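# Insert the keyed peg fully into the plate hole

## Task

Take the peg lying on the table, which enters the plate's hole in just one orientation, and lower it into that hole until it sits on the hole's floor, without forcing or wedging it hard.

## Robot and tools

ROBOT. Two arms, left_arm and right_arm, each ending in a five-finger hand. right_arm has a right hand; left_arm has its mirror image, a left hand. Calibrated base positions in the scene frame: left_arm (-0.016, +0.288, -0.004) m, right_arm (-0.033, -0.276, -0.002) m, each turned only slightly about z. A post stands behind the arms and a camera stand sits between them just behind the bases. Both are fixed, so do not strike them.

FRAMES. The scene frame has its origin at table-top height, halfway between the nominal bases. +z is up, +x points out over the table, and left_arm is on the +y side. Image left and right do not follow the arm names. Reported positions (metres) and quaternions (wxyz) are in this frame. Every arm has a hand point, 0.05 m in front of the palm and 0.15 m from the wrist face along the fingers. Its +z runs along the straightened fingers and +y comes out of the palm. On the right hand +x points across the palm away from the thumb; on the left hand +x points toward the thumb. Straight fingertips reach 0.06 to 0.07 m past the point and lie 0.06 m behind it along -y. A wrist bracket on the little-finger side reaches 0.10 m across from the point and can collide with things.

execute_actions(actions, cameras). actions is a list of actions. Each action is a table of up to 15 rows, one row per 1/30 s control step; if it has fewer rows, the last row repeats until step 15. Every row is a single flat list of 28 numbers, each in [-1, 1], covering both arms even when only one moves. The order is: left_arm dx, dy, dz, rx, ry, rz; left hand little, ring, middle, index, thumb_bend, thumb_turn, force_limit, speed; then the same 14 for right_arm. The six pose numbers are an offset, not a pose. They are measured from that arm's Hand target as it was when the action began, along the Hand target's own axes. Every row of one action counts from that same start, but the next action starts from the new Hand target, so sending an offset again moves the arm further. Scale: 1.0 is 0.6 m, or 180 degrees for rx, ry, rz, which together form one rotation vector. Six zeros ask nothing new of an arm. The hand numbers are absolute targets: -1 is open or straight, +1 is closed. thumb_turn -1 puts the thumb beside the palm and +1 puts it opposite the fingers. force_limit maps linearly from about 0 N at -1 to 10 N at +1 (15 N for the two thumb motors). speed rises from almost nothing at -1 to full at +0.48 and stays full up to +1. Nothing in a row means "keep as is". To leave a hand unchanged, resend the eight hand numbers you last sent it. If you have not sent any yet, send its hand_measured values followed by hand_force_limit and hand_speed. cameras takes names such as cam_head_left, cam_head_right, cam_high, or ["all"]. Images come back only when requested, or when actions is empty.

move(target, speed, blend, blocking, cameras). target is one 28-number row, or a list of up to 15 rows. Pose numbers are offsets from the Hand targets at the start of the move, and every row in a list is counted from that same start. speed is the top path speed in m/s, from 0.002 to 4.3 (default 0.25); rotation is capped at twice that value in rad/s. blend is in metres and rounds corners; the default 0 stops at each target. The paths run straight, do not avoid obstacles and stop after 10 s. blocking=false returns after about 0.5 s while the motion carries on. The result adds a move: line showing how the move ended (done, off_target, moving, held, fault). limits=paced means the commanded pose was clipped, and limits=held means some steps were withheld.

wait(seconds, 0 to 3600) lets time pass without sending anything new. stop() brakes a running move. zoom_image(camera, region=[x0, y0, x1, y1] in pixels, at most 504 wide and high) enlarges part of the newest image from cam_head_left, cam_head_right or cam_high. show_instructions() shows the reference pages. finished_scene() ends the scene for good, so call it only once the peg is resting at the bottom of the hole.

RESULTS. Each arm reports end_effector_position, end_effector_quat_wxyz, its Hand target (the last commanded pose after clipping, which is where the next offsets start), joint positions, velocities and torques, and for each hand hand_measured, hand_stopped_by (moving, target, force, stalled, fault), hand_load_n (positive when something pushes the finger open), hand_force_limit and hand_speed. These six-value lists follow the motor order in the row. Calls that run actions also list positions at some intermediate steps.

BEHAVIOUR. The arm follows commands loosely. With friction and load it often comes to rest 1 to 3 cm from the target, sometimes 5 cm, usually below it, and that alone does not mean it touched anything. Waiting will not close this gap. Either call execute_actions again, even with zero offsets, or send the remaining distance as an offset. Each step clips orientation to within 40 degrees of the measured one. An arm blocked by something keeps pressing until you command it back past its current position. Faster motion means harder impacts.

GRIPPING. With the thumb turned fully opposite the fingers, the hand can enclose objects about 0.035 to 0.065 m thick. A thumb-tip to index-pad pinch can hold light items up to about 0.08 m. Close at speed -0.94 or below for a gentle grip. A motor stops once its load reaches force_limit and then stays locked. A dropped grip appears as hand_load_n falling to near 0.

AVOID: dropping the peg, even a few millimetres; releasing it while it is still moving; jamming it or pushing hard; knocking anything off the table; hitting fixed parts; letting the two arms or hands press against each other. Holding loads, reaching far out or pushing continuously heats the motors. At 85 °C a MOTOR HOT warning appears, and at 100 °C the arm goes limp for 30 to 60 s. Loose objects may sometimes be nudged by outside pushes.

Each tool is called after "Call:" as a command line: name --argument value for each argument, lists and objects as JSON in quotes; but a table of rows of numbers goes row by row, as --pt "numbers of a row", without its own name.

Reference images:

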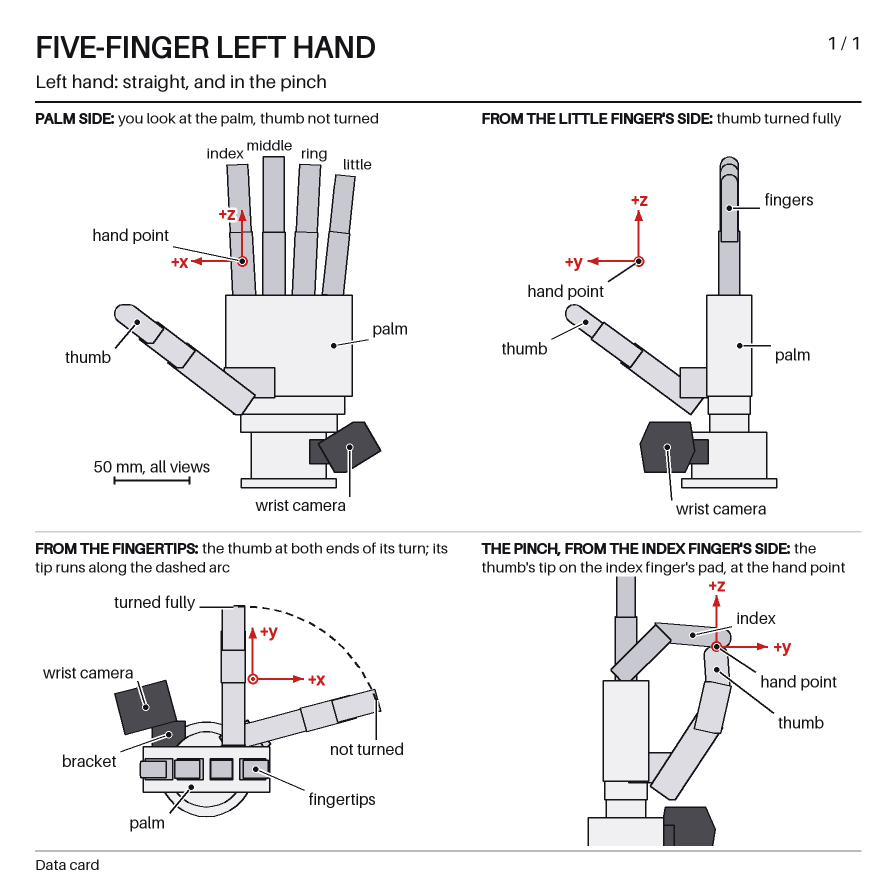

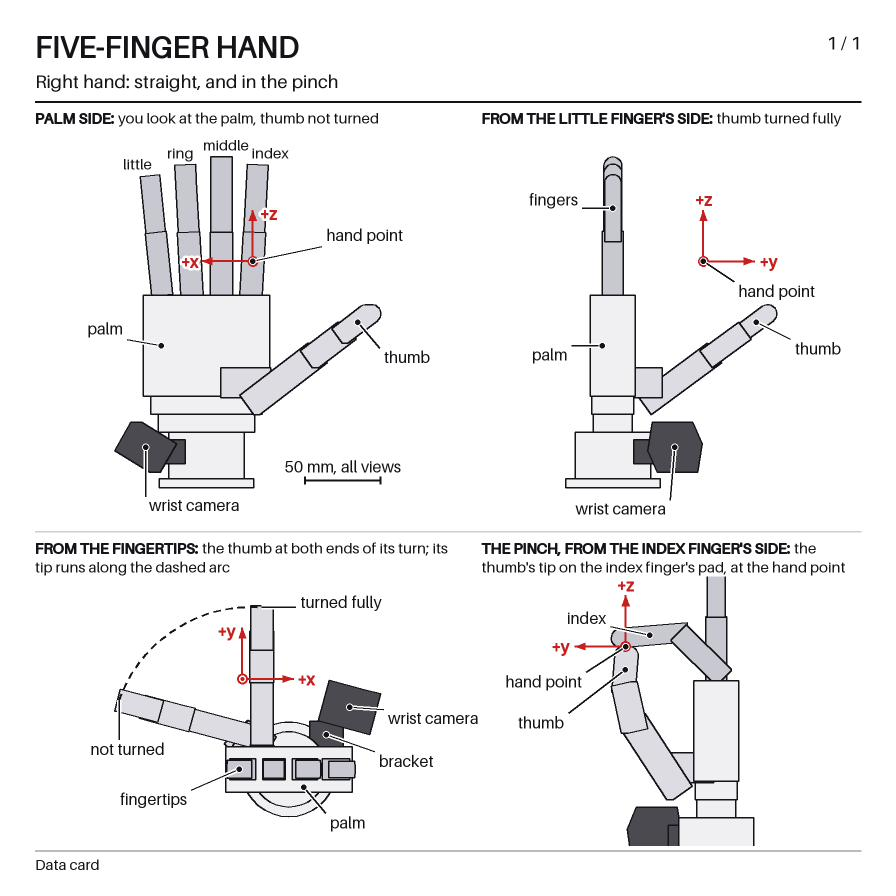

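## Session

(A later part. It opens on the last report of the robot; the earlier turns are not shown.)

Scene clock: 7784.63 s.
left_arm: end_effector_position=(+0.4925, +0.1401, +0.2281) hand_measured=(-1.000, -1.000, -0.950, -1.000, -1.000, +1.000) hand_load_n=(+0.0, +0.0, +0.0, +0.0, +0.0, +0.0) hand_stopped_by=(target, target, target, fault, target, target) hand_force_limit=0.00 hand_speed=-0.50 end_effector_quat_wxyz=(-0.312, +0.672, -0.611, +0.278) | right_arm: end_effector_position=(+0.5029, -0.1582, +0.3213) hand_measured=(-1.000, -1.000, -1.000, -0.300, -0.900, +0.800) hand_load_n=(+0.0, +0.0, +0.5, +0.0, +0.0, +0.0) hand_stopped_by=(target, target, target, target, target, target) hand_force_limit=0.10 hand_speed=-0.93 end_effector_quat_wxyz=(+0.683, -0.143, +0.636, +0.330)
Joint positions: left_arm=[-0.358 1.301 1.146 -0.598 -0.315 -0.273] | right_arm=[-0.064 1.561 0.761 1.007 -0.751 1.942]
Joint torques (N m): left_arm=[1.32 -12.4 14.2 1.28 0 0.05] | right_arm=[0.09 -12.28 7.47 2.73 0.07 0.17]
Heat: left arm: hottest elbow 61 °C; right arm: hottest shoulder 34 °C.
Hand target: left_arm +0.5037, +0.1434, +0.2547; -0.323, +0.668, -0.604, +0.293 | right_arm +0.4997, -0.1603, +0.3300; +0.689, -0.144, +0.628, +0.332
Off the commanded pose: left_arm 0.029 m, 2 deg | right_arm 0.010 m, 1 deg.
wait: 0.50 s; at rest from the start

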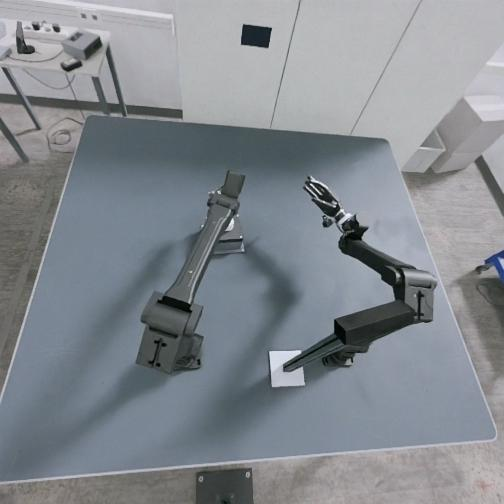

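Call:
execute_actions --actions '[[[0,0,0,0,0,0,-1,-1,-0.6,-1,-0.9,1,0.0,-0.6,0,0,0,0,0,0,-1,-1,-1,-0.3,-0.9,0.8,0.1,-0.93]]]'

Call:
move --target '[0.0002,0.129,0.0898,0,0,0,-1,-1,-0.6,-1,-0.9,1,0.0,-0.6,0,0,0,0,0,0,-1,-1,-1,-0.3,-0.9,0.8,0.1,-0.93]' --speed 0.06 --cameras '["cam_high", "cam_head_right"]'

Call:
zoom_image --camera "cam_high" --region '[205, 160, 255, 220]'

Call:
zoom_image --camera "cam_head_right" --region '[215, 205, 247, 237]'

Scene clock: 7844.77 s.
left_arm: end_effector_position=(+0.4925, +0.1401, +0.2281) hand_measured=(-1.000, -1.000, -0.600, -1.000, -0.900, +1.000) hand_load_n=(+0.0, +0.0, +0.0, +0.0, +0.0, +0.0) hand_stopped_by=(target, target, target, fault, target, target) hand_force_limit=0.00 hand_speed=-0.60 end_effector_quat_wxyz=(-0.312, +0.672, -0.611, +0.278) | right_arm: end_effector_position=(+0.5029, -0.1582, +0.3213) hand_measured=(-1.000, -1.000, -1.000, -0.300, -0.900, +0.800) hand_load_n=(+0.0, -0.5, +0.0, +0.0, -0.5, -0.5) hand_stopped_by=(target, target, target, target, target, target) hand_force_limit=0.10 hand_speed=-0.93 end_effector_quat_wxyz=(+0.683, -0.143, +0.636, +0.330)
Joint positions: left_arm=[-0.358 1.301 1.146 -0.598 -0.315 -0.273] | right_arm=[-0.064 1.561 0.761 1.007 -0.751 1.942]
Joint torques (N m): left_arm=[1.32 -12.4 14.19 1.26 0 0.05] | right_arm=[0.09 -12.34 7.45 2.76 0.07 0.18]
Heat: left arm: hottest elbow 64 °C; right arm: hottest shoulder 34 °C.
Hand target: left_arm +0.5037, +0.1434, +0.2547; -0.323, +0.668, -0.604, +0.293 | right_arm +0.4997, -0.1603, +0.3300; +0.689, -0.144, +0.628, +0.332
Off the commanded pose: left_arm 0.029 m, 2 deg | right_arm 0.010 m, 1 deg.
Step readings (end_effector_position of left_arm | right_arm):
0: (+0.4925, +0.1401, +0.2281) | (+0.5029, -0.1582, +0.3213)
1: (+0.4925, +0.1401, +0.2281) | (+0.5029, -0.1582, +0.3213)
2: (+0.4925, +0.1401, +0.2281) | (+0.5029, -0.1582, +0.3213)
4: (+0.4925, +0.1401, +0.2281) | (+0.5029, -0.1582, +0.3213)
8: (+0.4925, +0.1401, +0.2281) | (+0.5029, -0.1582, +0.3213)
15: (+0.4925, +0.1401, +0.2281) | (+0.5029, -0.1582, +0.3213)

Scene clock: 7846.93 s.
left_arm: end_effector_position=(+0.4947, +0.1394, +0.1681) hand_measured=(-1.000, -1.000, -0.600, -1.000, -0.900, +1.000) hand_load_n=(+0.0, +0.0, +0.0, +0.0, +0.0, +0.0) hand_stopped_by=(target, target, target, fault, target, target) hand_force_limit=0.00 hand_speed=-0.60 end_effector_quat_wxyz=(-0.321, +0.668, -0.601, +0.298) | right_arm: end_effector_position=(+0.5029, -0.1582, +0.3213) hand_measured=(-1.000, -1.000, -1.000, -0.300, -0.900, +0.800) hand_load_n=(+0.0, +0.0, +0.0, +0.0, +0.0, +0.0) hand_stopped_by=(target, target, target, target, target, target) hand_force_limit=0.10 hand_speed=-0.93 end_effector_quat_wxyz=(+0.683, -0.143, +0.636, +0.330)
Joint positions: left_arm=[-0.358 1.325 0.984 -0.364 -0.315 -0.273] | right_arm=[-0.064 1.561 0.761 1.007 -0.751 1.942]
Joint torques (N m): left_arm=[0.85 -10.17 9.69 2.37 -0.13 0] | right_arm=[0.03 -12.34 7.45 2.74 0.07 0.17]
Heat: left arm: hottest elbow 64 °C; right arm: hottest shoulder 34 °C.
Hand target: left_arm +0.4981, +0.1426, +0.1606; -0.323, +0.668, -0.604, +0.293 | right_arm +0.4997, -0.1603, +0.3300; +0.689, -0.144, +0.628, +0.332
Off the commanded pose: left_arm 0.009 m, 1 deg | right_arm 0.010 m, 1 deg.
move: done
Images, in order (width x height): cam_head_right 504x504, cam_high 504x504.

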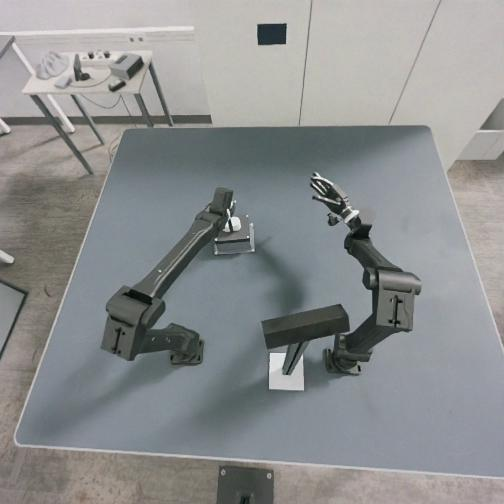

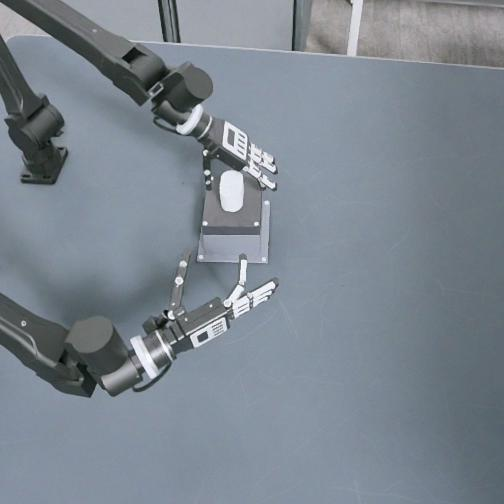

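Scaled by 8.400.

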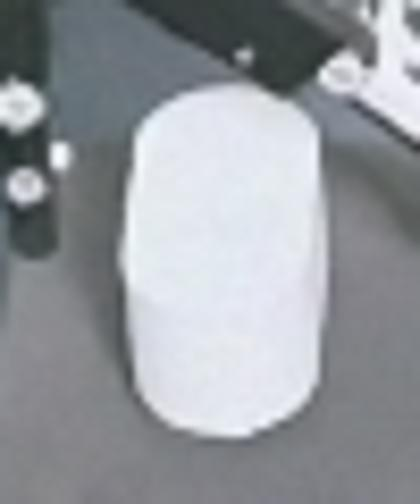

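Scaled by 15.750.

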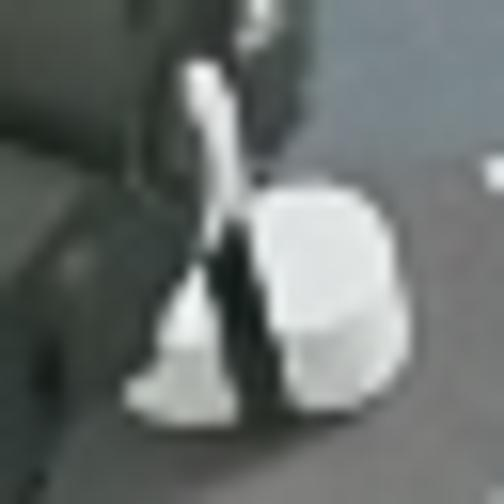

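Call:
move --target '[0,0.0131,0.0103,0,0,0,-1,-1,-0.6,-1,-0.9,1,0.0,-0.6,0,0,0,0,0,0,-1,-1,-1,-0.3,-0.9,0.8,0.1,-0.93]' --speed 0.05 --cameras '[]'

Call:
execute_actions --actions '[[[0,0,0,0,0,0,-1,-1,-0.25,-1,-0.6,1,0.0,-0.8,0,0,0,0,0,0,-1,-1,-1,-0.3,-0.9,0.8,0.1,-0.93]]]'

Call:
wait --seconds 4 --cameras '["cam_high", "cam_head_right"]'

Call:
zoom_image --camera "cam_high" --region '[205, 160, 255, 220]'

Call:
zoom_image --camera "cam_head_right" --region '[215, 205, 247, 237]'

Scene clock: 7858.37 s.
left_arm: end_effector_position=(+0.4950, +0.1393, +0.1585) hand_measured=(-1.000, -1.000, -0.600, -1.000, -0.900, +1.000) hand_load_n=(+0.0, +0.0, +0.0, +0.0, +0.0, +0.0) hand_stopped_by=(target, target, target, fault, target, target) hand_force_limit=0.00 hand_speed=-0.60 end_effector_quat_wxyz=(-0.321, +0.668, -0.601, +0.298) | right_arm: end_effector_position=(+0.5029, -0.1582, +0.3213) hand_measured=(-1.000, -1.000, -1.000, -0.300, -0.900, +0.800) hand_load_n=(+0.0, +0.0, +0.0, +0.0, +0.0, -0.5) hand_stopped_by=(target, target, target, target, target, target) hand_force_limit=0.10 hand_speed=-0.93 end_effector_quat_wxyz=(+0.683, -0.143, +0.636, +0.330)
Joint positions: left_arm=[-0.358 1.335 0.966 -0.335 -0.315 -0.273] | right_arm=[-0.064 1.561 0.761 1.007 -0.751 1.942]
Joint torques (N m): left_arm=[0.85 -10.17 9.55 2.25 -0.13 0] | right_arm=[0.09 -12.34 7.46 2.76 0.07 0.17]
Heat: left arm: hottest elbow 62 °C; right arm: hottest shoulder 34 °C.
Hand target: left_arm +0.4981, +0.1425, +0.1505; -0.323, +0.668, -0.604, +0.293 | right_arm +0.4997, -0.1603, +0.3300; +0.689, -0.144, +0.628, +0.332
Off the commanded pose: left_arm 0.009 m, 1 deg | right_arm 0.010 m, 1 deg.
move: done

Scene clock: 7859.70 s.
left_arm: end_effector_position=(+0.4950, +0.1393, +0.1585) hand_measured=(-1.000, -1.000, -0.250, -1.000, -0.600, +1.000) hand_load_n=(+0.0, +0.0, +0.0, +0.0, +0.5, +0.0) hand_stopped_by=(target, target, target, fault, target, target) hand_force_limit=0.00 hand_speed=-0.80 end_effector_quat_wxyz=(-0.321, +0.668, -0.601, +0.298) | right_arm: end_effector_position=(+0.5029, -0.1582, +0.3213) hand_measured=(-1.000, -1.000, -1.000, -0.300, -0.900, +0.800) hand_load_n=(+0.0, +0.0, +0.0, +0.0, +0.0, +0.0) hand_stopped_by=(target, target, target, target, target, target) hand_force_limit=0.10 hand_speed=-0.93 end_effector_quat_wxyz=(+0.683, -0.143, +0.636, +0.330)
Joint positions: left_arm=[-0.358 1.335 0.966 -0.335 -0.315 -0.273] | right_arm=[-0.064 1.561 0.761 1.007 -0.751 1.942]
Joint torques (N m): left_arm=[0.97 -10.17 9.55 2.28 -0.13 0] | right_arm=[0.09 -12.4 7.46 2.76 0.07 0.17]
Heat: left arm: hottest elbow 61 °C; right arm: hottest shoulder 34 °C.
Hand target: left_arm +0.4980, +0.1425, +0.1505; -0.323, +0.668, -0.604, +0.293 | right_arm +0.4997, -0.1603, +0.3300; +0.689, -0.144, +0.628, +0.332
Off the commanded pose: left_arm 0.009 m, 1 deg | right_arm 0.010 m, 1 deg.
Step readings (end_effector_position of left_arm | right_arm):
0: (+0.4950, +0.1393, +0.1585) | (+0.5029, -0.1582, +0.3213)
1: (+0.4950, +0.1393, +0.1585) | (+0.5029, -0.1582, +0.3213)
2: (+0.4950, +0.1393, +0.1585) | (+0.5029, -0.1582, +0.3213)
4: (+0.4950, +0.1393, +0.1585) | (+0.5029, -0.1582, +0.3213)
8: (+0.4950, +0.1393, +0.1585) | (+0.5029, -0.1582, +0.3213)
15: (+0.4950, +0.1393, +0.1585) | (+0.5029, -0.1582, +0.3213)

Scene clock: 7863.70 s.
left_arm: end_effector_position=(+0.4950, +0.1393, +0.1585) hand_measured=(-1.000, -1.000, -0.250, -1.000, -0.600, +1.000) hand_load_n=(+0.0, +0.0, +0.0, +0.0, +0.0, +0.0) hand_stopped_by=(target, target, target, fault, target, target) hand_force_limit=0.00 hand_speed=-0.80 end_effector_quat_wxyz=(-0.321, +0.668, -0.601, +0.298) | right_arm: end_effector_position=(+0.5029, -0.1582, +0.3213) hand_measured=(-1.000, -1.000, -1.000, -0.300, -0.900, +0.800) hand_load_n=(+0.0, +0.0, +0.5, +0.0, -0.5, +0.0) hand_stopped_by=(target, target, target, target, target, target) hand_force_limit=0.10 hand_speed=-0.93 end_effector_quat_wxyz=(+0.683, -0.143, +0.636, +0.330)
Joint positions: left_arm=[-0.358 1.335 0.966 -0.335 -0.315 -0.273] | right_arm=[-0.064 1.561 0.761 1.007 -0.751 1.942]
Joint torques (N m): left_arm=[0.79 -10.23 9.55 2.26 -0.13 0] | right_arm=[0.03 -12.4 7.46 2.74 0.07 0.17]
Heat: left arm: hottest elbow 61 °C; right arm: hottest shoulder 34 °C.
Hand target: left_arm +0.4980, +0.1425, +0.1505; -0.323, +0.668, -0.604, +0.293 | right_arm +0.4997, -0.1603, +0.3300; +0.689, -0.144, +0.628, +0.332
Off the commanded pose: left_arm 0.009 m, 1 deg | right_arm 0.010 m, 1 deg.
wait: 4.00 s; at rest by 0.17 s
Images, in order (width x height): cam_head_right 504x504, cam_high 504x504.

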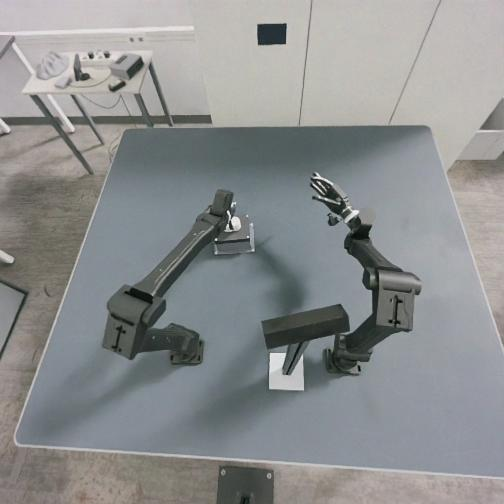

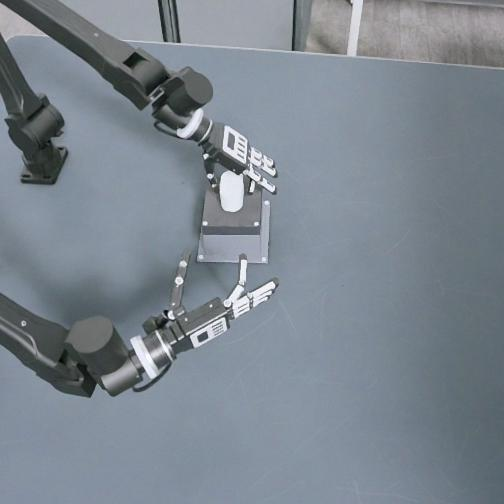

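Scaled by 8.400.

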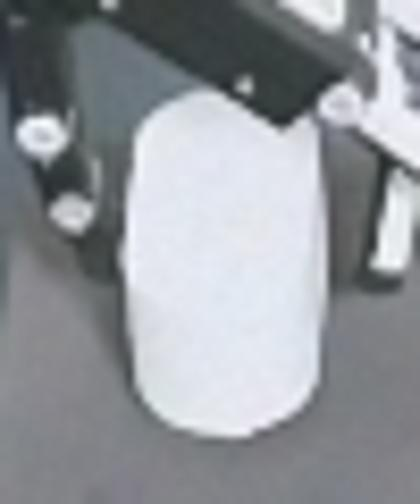

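Scaled by 15.750.

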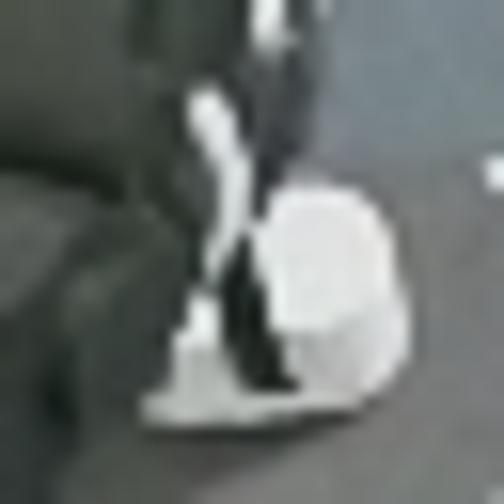

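Call:
execute_actions --actions '[[[0,0,0,0,0,0,-1,-1,-0.15,-1,-0.6,1,0.0,-0.9,0,0,0,0,0,0,-1,-1,-1,-0.3,-0.9,0.8,0.1,-0.93]]]'

Call:
wait --seconds 2

Call:
execute_actions --actions '[[[0,0,0,0,0,0,-1,-1,0.15,-1,-0.05,1,-0.3,-0.97,0,0,0,0,0,0,-1,-1,-1,-0.3,-0.9,0.8,0.1,-0.93]]]'

Call:
wait --seconds 8 --cameras '["cam_high", "cam_head_right"]'

Call:
zoom_image --camera "cam_high" --region '[205, 160, 255, 220]'

Call:
zoom_image --camera "cam_head_right" --region '[215, 205, 247, 237]'

Scene clock: 7887.87 s.
left_arm: end_effector_position=(+0.4950, +0.1393, +0.1585) hand_measured=(-1.000, -1.000, -0.150, -1.000, -0.600, +1.000) hand_load_n=(+0.0, +0.0, +0.0, +0.0, +0.0, +0.0) hand_stopped_by=(target, target, target, fault, target, target) hand_force_limit=0.00 hand_speed=-0.90 end_effector_quat_wxyz=(-0.321, +0.668, -0.601, +0.298) | right_arm: end_effector_position=(+0.5029, -0.1582, +0.3213) hand_measured=(-1.000, -1.000, -1.000, -0.300, -0.900, +0.800) hand_load_n=(+0.0, +0.0, +0.0, +0.0, +0.0, +0.0) hand_stopped_by=(target, target, target, target, target, target) hand_force_limit=0.10 hand_speed=-0.93 end_effector_quat_wxyz=(+0.683, -0.143, +0.636, +0.330)
Joint positions: left_arm=[-0.358 1.335 0.966 -0.335 -0.315 -0.273] | right_arm=[-0.064 1.561 0.761 1.007 -0.751 1.942]
Joint torques (N m): left_arm=[0.85 -10.17 9.55 2.26 -0.13 0] | right_arm=[0.09 -12.34 7.46 2.76 0.07 0.18]
Heat: left arm: hottest elbow 58 °C; right arm: hottest shoulder 34 °C.
Hand target: left_arm +0.4980, +0.1425, +0.1505; -0.323, +0.668, -0.604, +0.293 | right_arm +0.4997, -0.1603, +0.3300; +0.689, -0.144, +0.628, +0.332
Off the commanded pose: left_arm 0.009 m, 1 deg | right_arm 0.010 m, 1 deg.
Step readings (end_effector_position of left_arm | right_arm):
0: (+0.4950, +0.1393, +0.1585) | (+0.5029, -0.1582, +0.3213)
1: (+0.4950, +0.1393, +0.1585) | (+0.5029, -0.1582, +0.3213)
2: (+0.4950, +0.1393, +0.1585) | (+0.5029, -0.1582, +0.3213)
4: (+0.4950, +0.1393, +0.1585) | (+0.5029, -0.1582, +0.3213)
8: (+0.4950, +0.1393, +0.1585) | (+0.5029, -0.1582, +0.3213)
15: (+0.4950, +0.1393, +0.1585) | (+0.5029, -0.1582, +0.3213)

Scene clock: 7889.87 s.
left_arm: end_effector_position=(+0.4950, +0.1393, +0.1585) hand_measured=(-1.000, -1.000, -0.150, -1.000, -0.600, +1.000) hand_load_n=(+0.0, +0.0, +0.0, +0.0, +0.0, +0.0) hand_stopped_by=(target, target, target, fault, target, target) hand_force_limit=0.00 hand_speed=-0.90 end_effector_quat_wxyz=(-0.321, +0.668, -0.601, +0.298) | right_arm: end_effector_position=(+0.5029, -0.1582, +0.3213) hand_measured=(-1.000, -1.000, -1.000, -0.300, -0.900, +0.800) hand_load_n=(+0.0, +0.0, +0.0, +0.0, +0.0, +0.0) hand_stopped_by=(target, target, target, target, target, target) hand_force_limit=0.10 hand_speed=-0.93 end_effector_quat_wxyz=(+0.683, -0.143, +0.636, +0.330)
Joint positions: left_arm=[-0.358 1.335 0.966 -0.335 -0.315 -0.273] | right_arm=[-0.064 1.561 0.761 1.007 -0.751 1.942]
Joint torques (N m): left_arm=[0.85 -10.11 9.57 2.26 -0.13 0] | right_arm=[0.09 -12.4 7.46 2.76 0.07 0.17]
Heat: left arm: hottest elbow 57 °C; right arm: hottest shoulder 34 °C.
Hand target: left_arm +0.4980, +0.1425, +0.1505; -0.323, +0.668, -0.604, +0.293 | right_arm +0.4997, -0.1603, +0.3300; +0.689, -0.144, +0.628, +0.332
Off the commanded pose: left_arm 0.009 m, 1 deg | right_arm 0.010 m, 1 deg.
wait: 2.00 s; at rest by 0.17 s

Scene clock: 7891.07 s.
left_arm: end_effector_position=(+0.4951, +0.1393, +0.1586) hand_measured=(-1.000, -1.000, -0.120, -1.000, -0.556, +1.000) hand_load_n=(+0.0, +0.0, +5.0, +0.0, +5.0, +0.5) hand_stopped_by=(target, target, force, fault, force, target) hand_force_limit=-0.30 hand_speed=-0.97 end_effector_quat_wxyz=(-0.322, +0.668, -0.601, +0.299) | right_arm: end_effector_position=(+0.5029, -0.1582, +0.3213) hand_measured=(-1.000, -1.000, -1.000, -0.300, -0.900, +0.800) hand_load_n=(+0.0, +0.0, +0.0, +0.0, +0.0, +0.0) hand_stopped_by=(target, target, target, target, target, target) hand_force_limit=0.10 hand_speed=-0.93 end_effector_quat_wxyz=(+0.683, -0.143, +0.636, +0.330)
Joint positions: left_arm=[-0.358 1.335 0.966 -0.334 -0.315 -0.273] | right_arm=[-0.064 1.561 0.761 1.007 -0.751 1.942]
Joint torques (N m): left_arm=[0.85 -10.23 9.57 2.24 -0.13 0] | right_arm=[0.03 -12.34 7.45 2.76 0.07 0.17]
Heat: left arm: hottest elbow 57 °C; right arm: hottest shoulder 34 °C.
Hand target: left_arm +0.4981, +0.1425, +0.1506; -0.323, +0.668, -0.603, +0.293 | right_arm +0.4997, -0.1603, +0.3300; +0.689, -0.144, +0.628, +0.332
Off the commanded pose: left_arm 0.009 m, 1 deg | right_arm 0.010 m, 1 deg.
Step readings (end_effector_position of left_arm | right_arm):
0: (+0.4950, +0.1393, +0.1585) | (+0.5029, -0.1582, +0.3213)
1: (+0.4950, +0.1393, +0.1585) | (+0.5029, -0.1582, +0.3213)
2: (+0.4950, +0.1393, +0.1585) | (+0.5029, -0.1582, +0.3213)
4: (+0.4950, +0.1393, +0.1585) | (+0.5029, -0.1582, +0.3213)
8: (+0.4950, +0.1393, +0.1585) | (+0.5029, -0.1582, +0.3213)
15: (+0.4951, +0.1393, +0.1586) | (+0.5029, -0.1582, +0.3213)

Scene clock: 7899.07 s.
left_arm: end_effector_position=(+0.4951, +0.1393, +0.1586) hand_measured=(-1.000, -1.000, -0.120, -1.000, -0.556, +1.000) hand_load_n=(-0.5, +0.0, +5.0, +0.0, +5.0, +1.0) hand_stopped_by=(target, target, force, fault, force, target) hand_force_limit=-0.30 hand_speed=-0.97 end_effector_quat_wxyz=(-0.322, +0.668, -0.601, +0.299) | right_arm: end_effector_position=(+0.5029, -0.1582, +0.3213) hand_measured=(-1.000, -1.000, -1.000, -0.300, -0.900, +0.800) hand_load_n=(+0.0, +0.0, +0.0, +0.0, +0.0, +0.0) hand_stopped_by=(target, target, target, target, target, target) hand_force_limit=0.10 hand_speed=-0.93 end_effector_quat_wxyz=(+0.683, -0.143, +0.636, +0.330)
Joint positions: left_arm=[-0.358 1.335 0.966 -0.334 -0.315 -0.273] | right_arm=[-0.064 1.561 0.761 1.007 -0.751 1.942]
Joint torques (N m): left_arm=[0.85 -10.17 9.55 2.25 -0.13 0] | right_arm=[0.03 -12.34 7.46 2.76 0.08 0.18]
Heat: left arm: hottest elbow 57 °C; right arm: hottest shoulder 34 °C.
Hand target: left_arm +0.4981, +0.1425, +0.1506; -0.323, +0.668, -0.603, +0.293 | right_arm +0.4997, -0.1603, +0.3300; +0.689, -0.144, +0.628, +0.332
Off the commanded pose: left_arm 0.009 m, 1 deg | right_arm 0.010 m, 1 deg.
wait: 8.00 s; at rest by 0.17 s
Images, in order (width x height): cam_head_right 504x504, cam_high 504x504.

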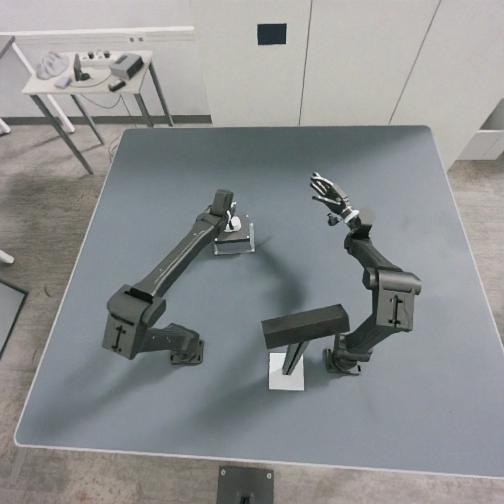

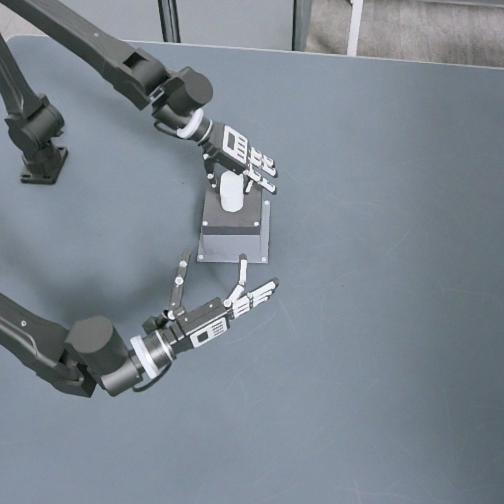

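Scaled by 8.400.

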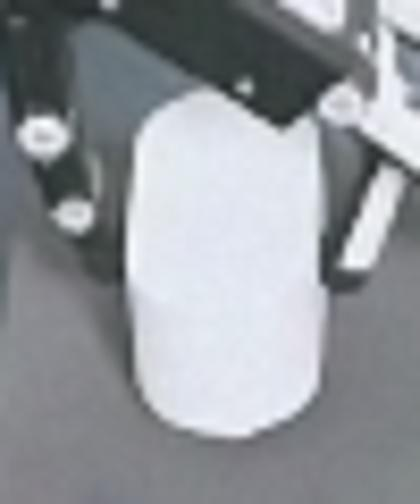

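Scaled by 15.750.

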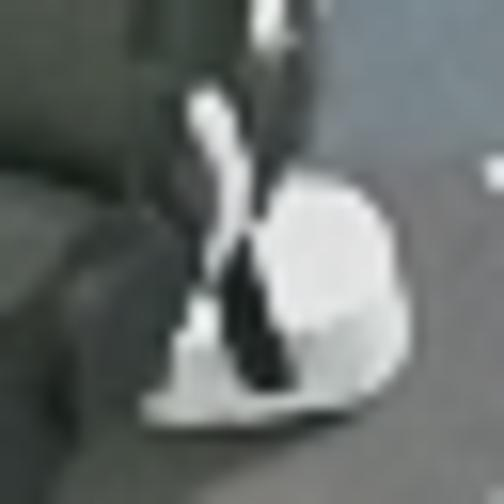

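Call:
move --target '[0,0.0105,0.0083,0,0,0,-1,-1,0.15,-1,-0.05,1,-0.3,-0.97,0,0,0,0,0,0,-1,-1,-1,-0.3,-0.9,0.8,0.1,-0.93]' --speed 0.03 --cameras '["cam_high", "cam_head_right"]'

Call:
zoom_image --camera "cam_high" --region '[205, 160, 255, 220]'

Call:
zoom_image --camera "cam_head_right" --region '[215, 205, 247, 237]'

Scene clock: 7907.83 s.
left_arm: end_effector_position=(+0.4954, +0.1393, +0.1573) hand_measured=(-1.000, -1.000, -0.120, -1.000, -0.556, +1.000) hand_load_n=(+0.0, +0.0, +3.0, +0.0, +6.5, +0.0) hand_stopped_by=(target, target, force, fault, force, target) hand_force_limit=-0.30 hand_speed=-0.97 end_effector_quat_wxyz=(-0.323, +0.667, -0.601, +0.301) | right_arm: end_effector_position=(+0.5029, -0.1582, +0.3213) hand_measured=(-1.000, -1.000, -1.000, -0.300, -0.900, +0.800) hand_load_n=(+0.0, +0.0, +0.0, +0.0, +0.0, +0.0) hand_stopped_by=(target, target, target, target, target, target) hand_force_limit=0.10 hand_speed=-0.93 end_effector_quat_wxyz=(+0.683, -0.143, +0.636, +0.330)
Joint positions: left_arm=[-0.358 1.335 0.96 -0.322 -0.315 -0.271] | right_arm=[-0.064 1.561 0.761 1.007 -0.751 1.942]
Joint torques (N m): left_arm=[0.85 -9.41 8.85 2.81 -0.13 -0.02] | right_arm=[0.15 -12.4 7.47 2.76 0.07 0.17]
Heat: left arm: hottest elbow 56 °C; right arm: hottest shoulder 34 °C.
Hand target: left_arm +0.4980, +0.1425, +0.1424; -0.323, +0.668, -0.603, +0.293 | right_arm +0.4997, -0.1603, +0.3300; +0.689, -0.144, +0.628, +0.332
Off the commanded pose: left_arm 0.015 m, 1 deg | right_arm 0.010 m, 1 deg.
move: off_target (left_arm)
Images, in order (width x height): cam_head_right 504x504, cam_high 504x504.

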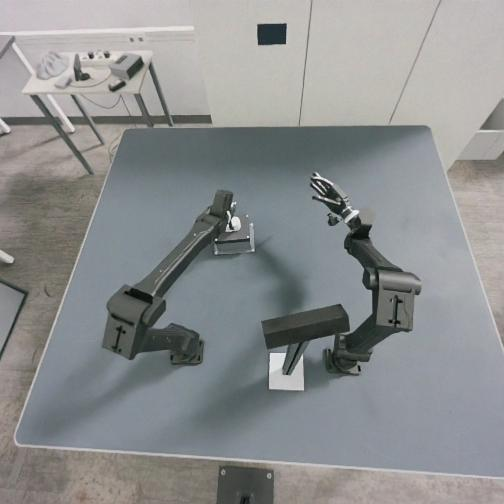

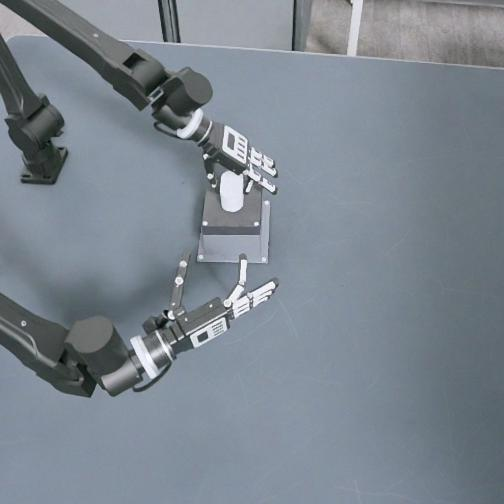

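Scaled by 8.400.

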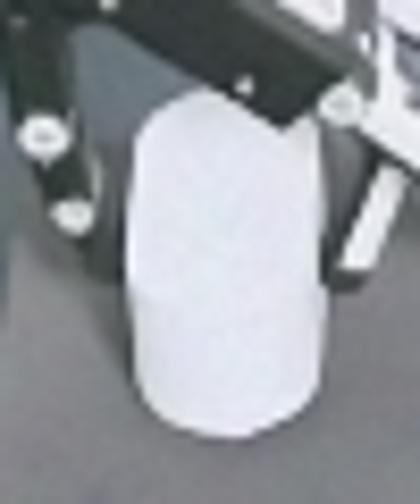

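Scaled by 15.750.

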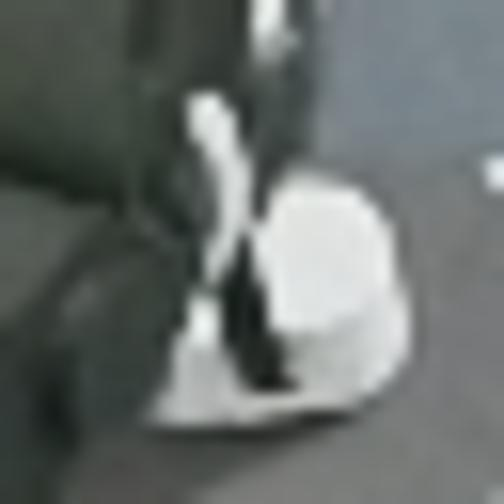

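Call:
move --pt "0 0 0 0 -0.0098 -0.0077 -1 -1 0.15 -1 -0.05 1 -0.3 -0.97 0 0 0 0 0 0 -1 -1 -1 -0.3 -0.9 0.8 0.1 -0.93" --pt "0 0 0 0 0.0065 0.0052 -1 -1 0.15 -1 -0.05 1 -0.3 -0.97 0 0 0 0 0 0 -1 -1 -1 -0.3 -0.9 0.8 0.1 -0.93" --speed 0.03 --cameras '["cam_high", "cam_head_right"]'

Call:
zoom_image --camera "cam_high" --region '[205, 160, 255, 220]'

Call:
zoom_image --camera "cam_head_right" --region '[215, 205, 247, 237]'

Scene clock: 7921.73 s.
left_arm: end_effector_position=(+0.4952, +0.1375, +0.1571) hand_measured=(-1.000, -1.000, -0.120, -1.000, -0.556, +1.000) hand_load_n=(+0.0, +0.0, +2.0, +0.0, +7.0, +0.0) hand_stopped_by=(target, target, force, fault, force, target) hand_force_limit=-0.30 hand_speed=-0.97 end_effector_quat_wxyz=(-0.321, +0.658, -0.610, +0.304) | right_arm: end_effector_position=(+0.5029, -0.1582, +0.3213) hand_measured=(-1.000, -1.000, -1.000, -0.300, -0.900, +0.800) hand_load_n=(-0.5, +0.0, +0.5, +0.0, +0.0, +0.0) hand_stopped_by=(target, target, target, target, target, target) hand_force_limit=0.10 hand_speed=-0.93 end_effector_quat_wxyz=(+0.683, -0.143, +0.636, +0.330)
Joint positions: left_arm=[-0.356 1.335 0.958 -0.315 -0.297 -0.249] | right_arm=[-0.064 1.561 0.761 1.007 -0.751 1.942]
Joint torques (N m): left_arm=[1.26 -9.58 8.76 2.73 0.15 -0.02] | right_arm=[0.03 -12.28 7.46 2.77 0.07 0.17]
Heat: left arm: hottest elbow 54 °C; right arm: hottest shoulder 34 °C.
Hand target: left_arm +0.4981, +0.1425, +0.1425; -0.319, +0.660, -0.612, +0.297 | right_arm +0.4997, -0.1603, +0.3300; +0.689, -0.144, +0.628, +0.332
Off the commanded pose: left_arm 0.016 m, 1 deg | right_arm 0.010 m, 1 deg.
move: off_target (left_arm)
Images, in order (width x height): cam_head_right 504x504, cam_high 504x504.

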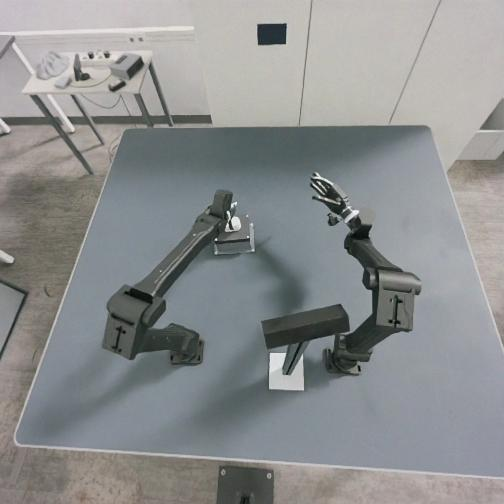

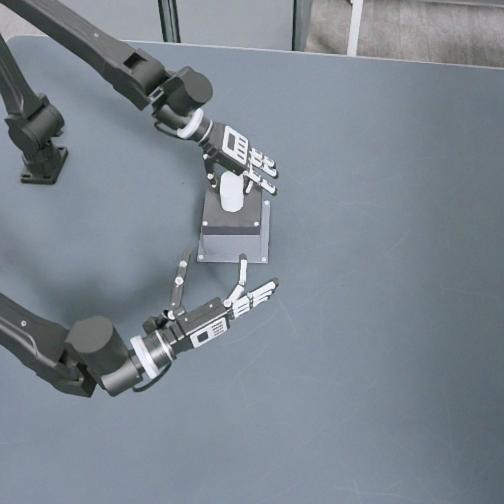

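Scaled by 8.400.

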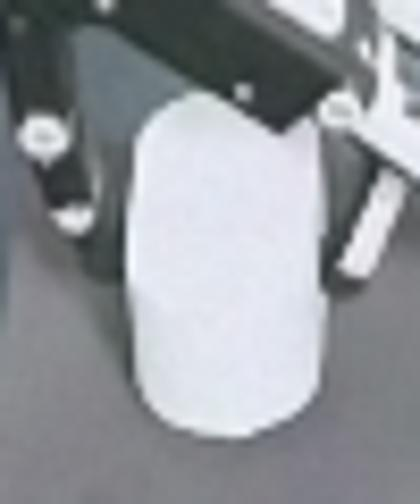

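Scaled by 15.750.

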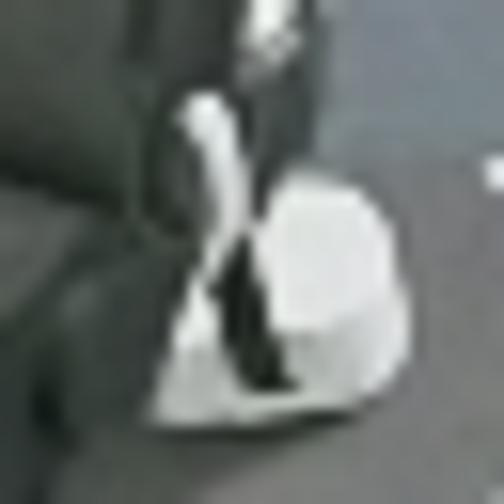

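Call:
move --target '[0,-0.0157,-0.0124,0,0,0,-1,-1,0.15,-1,-0.05,1,-0.3,-0.97,0,0,0,0,0,0,-1,-1,-1,-0.3,-0.9,0.8,0.1,-0.93]' --speed 0.03 --cameras '[]'

Call:
execute_actions --actions '[[[0,0,0,0,0,0,-1,-1,-0.25,-1,-0.7,1,-0.3,-0.9,0,0,0,0,0,0,-1,-1,-1,-0.3,-0.9,0.8,0.1,-0.93]],[[0,0,0,0,0,0,-1,-1,-0.9,-1,-1,1,-0.3,-0.5,0,0,0,0,0,0,-1,-1,-1,-0.3,-0.9,0.8,0.1,-0.93]]]'

Call:
wait --seconds 2

Call:
move --target '[0.0016,-0.14,-0.098,0,0,0,-1,-1,-0.9,-1,-1,1,-0.3,-0.5,0,0,0,0,0,0,-1,-1,-1,-0.3,-0.9,0.8,0.1,-0.93]' --speed 0.1 --cameras '["cam_high", "cam_head_right"]'

Call:
zoom_image --camera "cam_high" --region '[205, 160, 255, 220]'

Call:
zoom_image --camera "cam_head_right" --region '[215, 205, 247, 237]'

Scene clock: 7935.27 s.
left_arm: end_effector_position=(+0.4949, +0.1377, +0.1572) hand_measured=(-1.000, -1.000, -0.120, -1.000, -0.556, +1.000) hand_load_n=(+0.0, +0.0, +3.0, +0.0, +6.0, +0.0) hand_stopped_by=(target, target, force, fault, force, target) hand_force_limit=-0.30 hand_speed=-0.97 end_effector_quat_wxyz=(-0.321, +0.658, -0.610, +0.303) | right_arm: end_effector_position=(+0.5029, -0.1582, +0.3213) hand_measured=(-1.000, -1.000, -1.000, -0.300, -0.900, +0.800) hand_load_n=(+0.0, +0.0, +0.5, +0.0, +0.0, +0.0) hand_stopped_by=(target, target, target, target, target, target) hand_force_limit=0.10 hand_speed=-0.93 end_effector_quat_wxyz=(+0.683, -0.143, +0.636, +0.330)
Joint positions: left_arm=[-0.356 1.334 0.958 -0.316 -0.297 -0.248] | right_arm=[-0.064 1.561 0.761 1.007 -0.751 1.942]
Joint torques (N m): left_arm=[1.32 -10.52 10.61 1.4 0.12 -0.02] | right_arm=[0.03 -12.28 7.46 2.76 0.07 0.17]
Heat: left arm: hottest elbow 52 °C; right arm: hottest shoulder 34 °C.
Hand target: left_arm +0.4981, +0.1427, +0.1545; -0.319, +0.660, -0.612, +0.297 | right_arm +0.4997, -0.1603, +0.3300; +0.689, -0.144, +0.628, +0.332
Off the commanded pose: left_arm 0.006 m, 1 deg | right_arm 0.010 m, 1 deg.
move: done

Scene clock: 7936.53 s.
left_arm: end_effector_position=(+0.4942, +0.1372, +0.1569) hand_measured=(-1.000, -1.000, -0.900, -1.000, -1.000, +1.000) hand_load_n=(-0.5, +0.0, +0.0, +0.0, +0.0, +0.0) hand_stopped_by=(target, target, target, fault, target, target) hand_force_limit=-0.30 hand_speed=-0.50 end_effector_quat_wxyz=(-0.319, +0.658, -0.611, +0.303) | right_arm: end_effector_position=(+0.5029, -0.1582, +0.3213) hand_measured=(-1.000, -1.000, -1.000, -0.300, -0.900, +0.800) hand_load_n=(+0.0, +0.0, +0.0, +0.0, +0.0, +0.0) hand_stopped_by=(target, target, target, target, target, target) hand_force_limit=0.10 hand_speed=-0.93 end_effector_quat_wxyz=(+0.683, -0.143, +0.636, +0.330)
Joint positions: left_arm=[-0.356 1.334 0.958 -0.319 -0.293 -0.248] | right_arm=[-0.064 1.561 0.761 1.007 -0.751 1.942]
Joint torques (N m): left_arm=[1.32 -10.64 10.63 1.43 -0.01 -0.02] | right_arm=[0.03 -12.34 7.45 2.74 0.07 0.18]
Heat: left arm: hottest elbow 52 °C; right arm: hottest shoulder 34 °C.
Hand target: left_arm +0.4981, +0.1427, +0.1546; -0.319, +0.660, -0.612, +0.297 | right_arm +0.4997, -0.1603, +0.3300; +0.689, -0.144, +0.628, +0.332
Off the commanded pose: left_arm 0.007 m, 1 deg | right_arm 0.010 m, 1 deg.
Step readings (end_effector_position of left_arm | right_arm):
0: (+0.4949, +0.1377, +0.1572) | (+0.5029, -0.1582, +0.3213)
1: (+0.4949, +0.1377, +0.1572) | (+0.5029, -0.1582, +0.3213)
2: (+0.4949, +0.1377, +0.1572) | (+0.5029, -0.1582, +0.3213)
4: (+0.4946, +0.1376, +0.1572) | (+0.5029, -0.1582, +0.3213)
8: (+0.4942, +0.1372, +0.1569) | (+0.5029, -0.1582, +0.3213)
15: (+0.4942, +0.1372, +0.1569) | (+0.5029, -0.1582, +0.3213)
16: (+0.4942, +0.1372, +0.1569) | (+0.5029, -0.1582, +0.3213)
17: (+0.4942, +0.1372, +0.1569) | (+0.5029, -0.1582, +0.3213)
19: (+0.4942, +0.1372, +0.1569) | (+0.5029, -0.1582, +0.3213)
23: (+0.4942, +0.1372, +0.1569) | (+0.5029, -0.1582, +0.3213)
30: (+0.4942, +0.1372, +0.1569) | (+0.5029, -0.1582, +0.3213)

Scene clock: 7938.53 s.
left_arm: end_effector_position=(+0.4942, +0.1372, +0.1569) hand_measured=(-1.000, -1.000, -0.900, -1.000, -1.000, +1.000) hand_load_n=(+0.0, +0.0, +0.0, +0.0, +0.0, +0.0) hand_stopped_by=(target, target, target, fault, target, target) hand_force_limit=-0.30 hand_speed=-0.50 end_effector_quat_wxyz=(-0.319, +0.658, -0.611, +0.303) | right_arm: end_effector_position=(+0.5029, -0.1582, +0.3213) hand_measured=(-1.000, -1.000, -1.000, -0.300, -0.900, +0.800) hand_load_n=(+0.0, +0.0, +0.0, -0.5, +0.0, +0.0) hand_stopped_by=(target, target, target, target, target, target) hand_force_limit=0.10 hand_speed=-0.93 end_effector_quat_wxyz=(+0.683, -0.143, +0.636, +0.330)
Joint positions: left_arm=[-0.356 1.334 0.958 -0.319 -0.293 -0.248] | right_arm=[-0.064 1.561 0.761 1.007 -0.751 1.942]
Joint torques (N m): left_arm=[1.26 -10.52 10.65 1.42 -0.01 -0.02] | right_arm=[0.03 -12.34 7.45 2.74 0.07 0.17]
Heat: left arm: hottest elbow 52 °C; right arm: hottest shoulder 34 °C.
Hand target: left_arm +0.4981, +0.1427, +0.1546; -0.319, +0.660, -0.612, +0.297 | right_arm +0.4997, -0.1603, +0.3300; +0.689, -0.144, +0.628, +0.332
Off the commanded pose: left_arm 0.007 m, 1 deg | right_arm 0.010 m, 1 deg.
wait: 2.00 s; at rest by 0.17 s

Scene clock: 7940.20 s.
left_arm: end_effector_position=(+0.4927, +0.1390, +0.2302) hand_measured=(-1.000, -1.000, -0.900, -1.000, -1.000, +1.000) hand_load_n=(+0.0, +0.0, +0.0, +0.0, +0.0, +0.0) hand_stopped_by=(target, target, target, fault, target, target) hand_force_limit=-0.30 hand_speed=-0.50 end_effector_quat_wxyz=(-0.309, +0.663, -0.621, +0.282) | right_arm: end_effector_position=(+0.5029, -0.1582, +0.3213) hand_measured=(-1.000, -1.000, -1.000, -0.300, -0.900, +0.800) hand_load_n=(+0.0, +0.0, +0.0, +0.0, +0.0, +0.0) hand_stopped_by=(target, target, target, target, target, target) hand_force_limit=0.10 hand_speed=-0.93 end_effector_quat_wxyz=(+0.683, -0.143, +0.636, +0.330)
Joint positions: left_arm=[-0.353 1.3 1.15 -0.596 -0.292 -0.248] | right_arm=[-0.064 1.561 0.761 1.007 -0.751 1.942]
Joint torques (N m): left_arm=[1.38 -12.4 14.23 1.32 0.02 0.01] | right_arm=[0.09 -12.34 7.43 2.76 0.07 0.18]
Heat: left arm: hottest elbow 52 °C; right arm: hottest shoulder 34 °C.
Hand target: left_arm +0.5041, +0.1424, +0.2570; -0.319, +0.660, -0.612, +0.297 | right_arm +0.4997, -0.1603, +0.3300; +0.689, -0.144, +0.628, +0.332
Off the commanded pose: left_arm 0.029 m, 2 deg | right_arm 0.010 m, 1 deg.
move: off_target (left_arm)
Images, in order (width x height): cam_head_right 504x504, cam_high 504x504.

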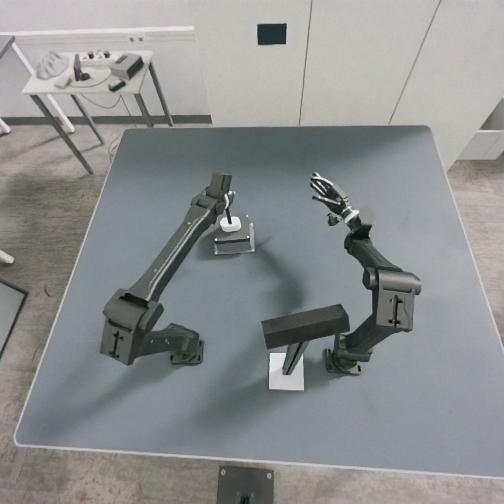

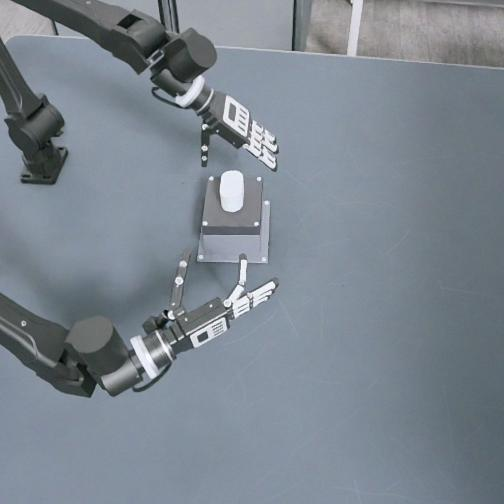

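Scaled by 8.400.

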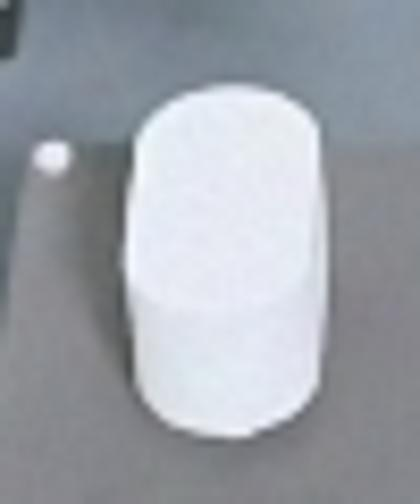

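Scaled by 15.750.

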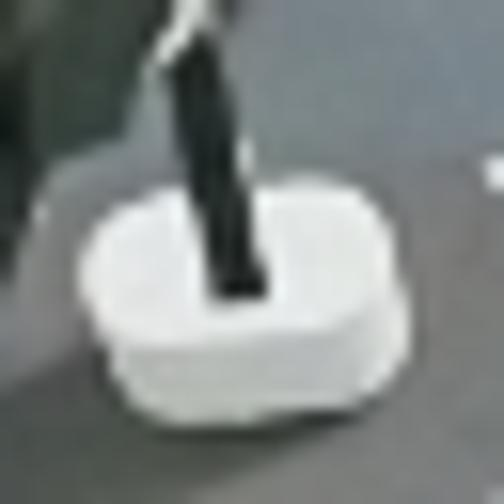

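Call:
finished_scene --scene 1

The scene is finished: the task was done.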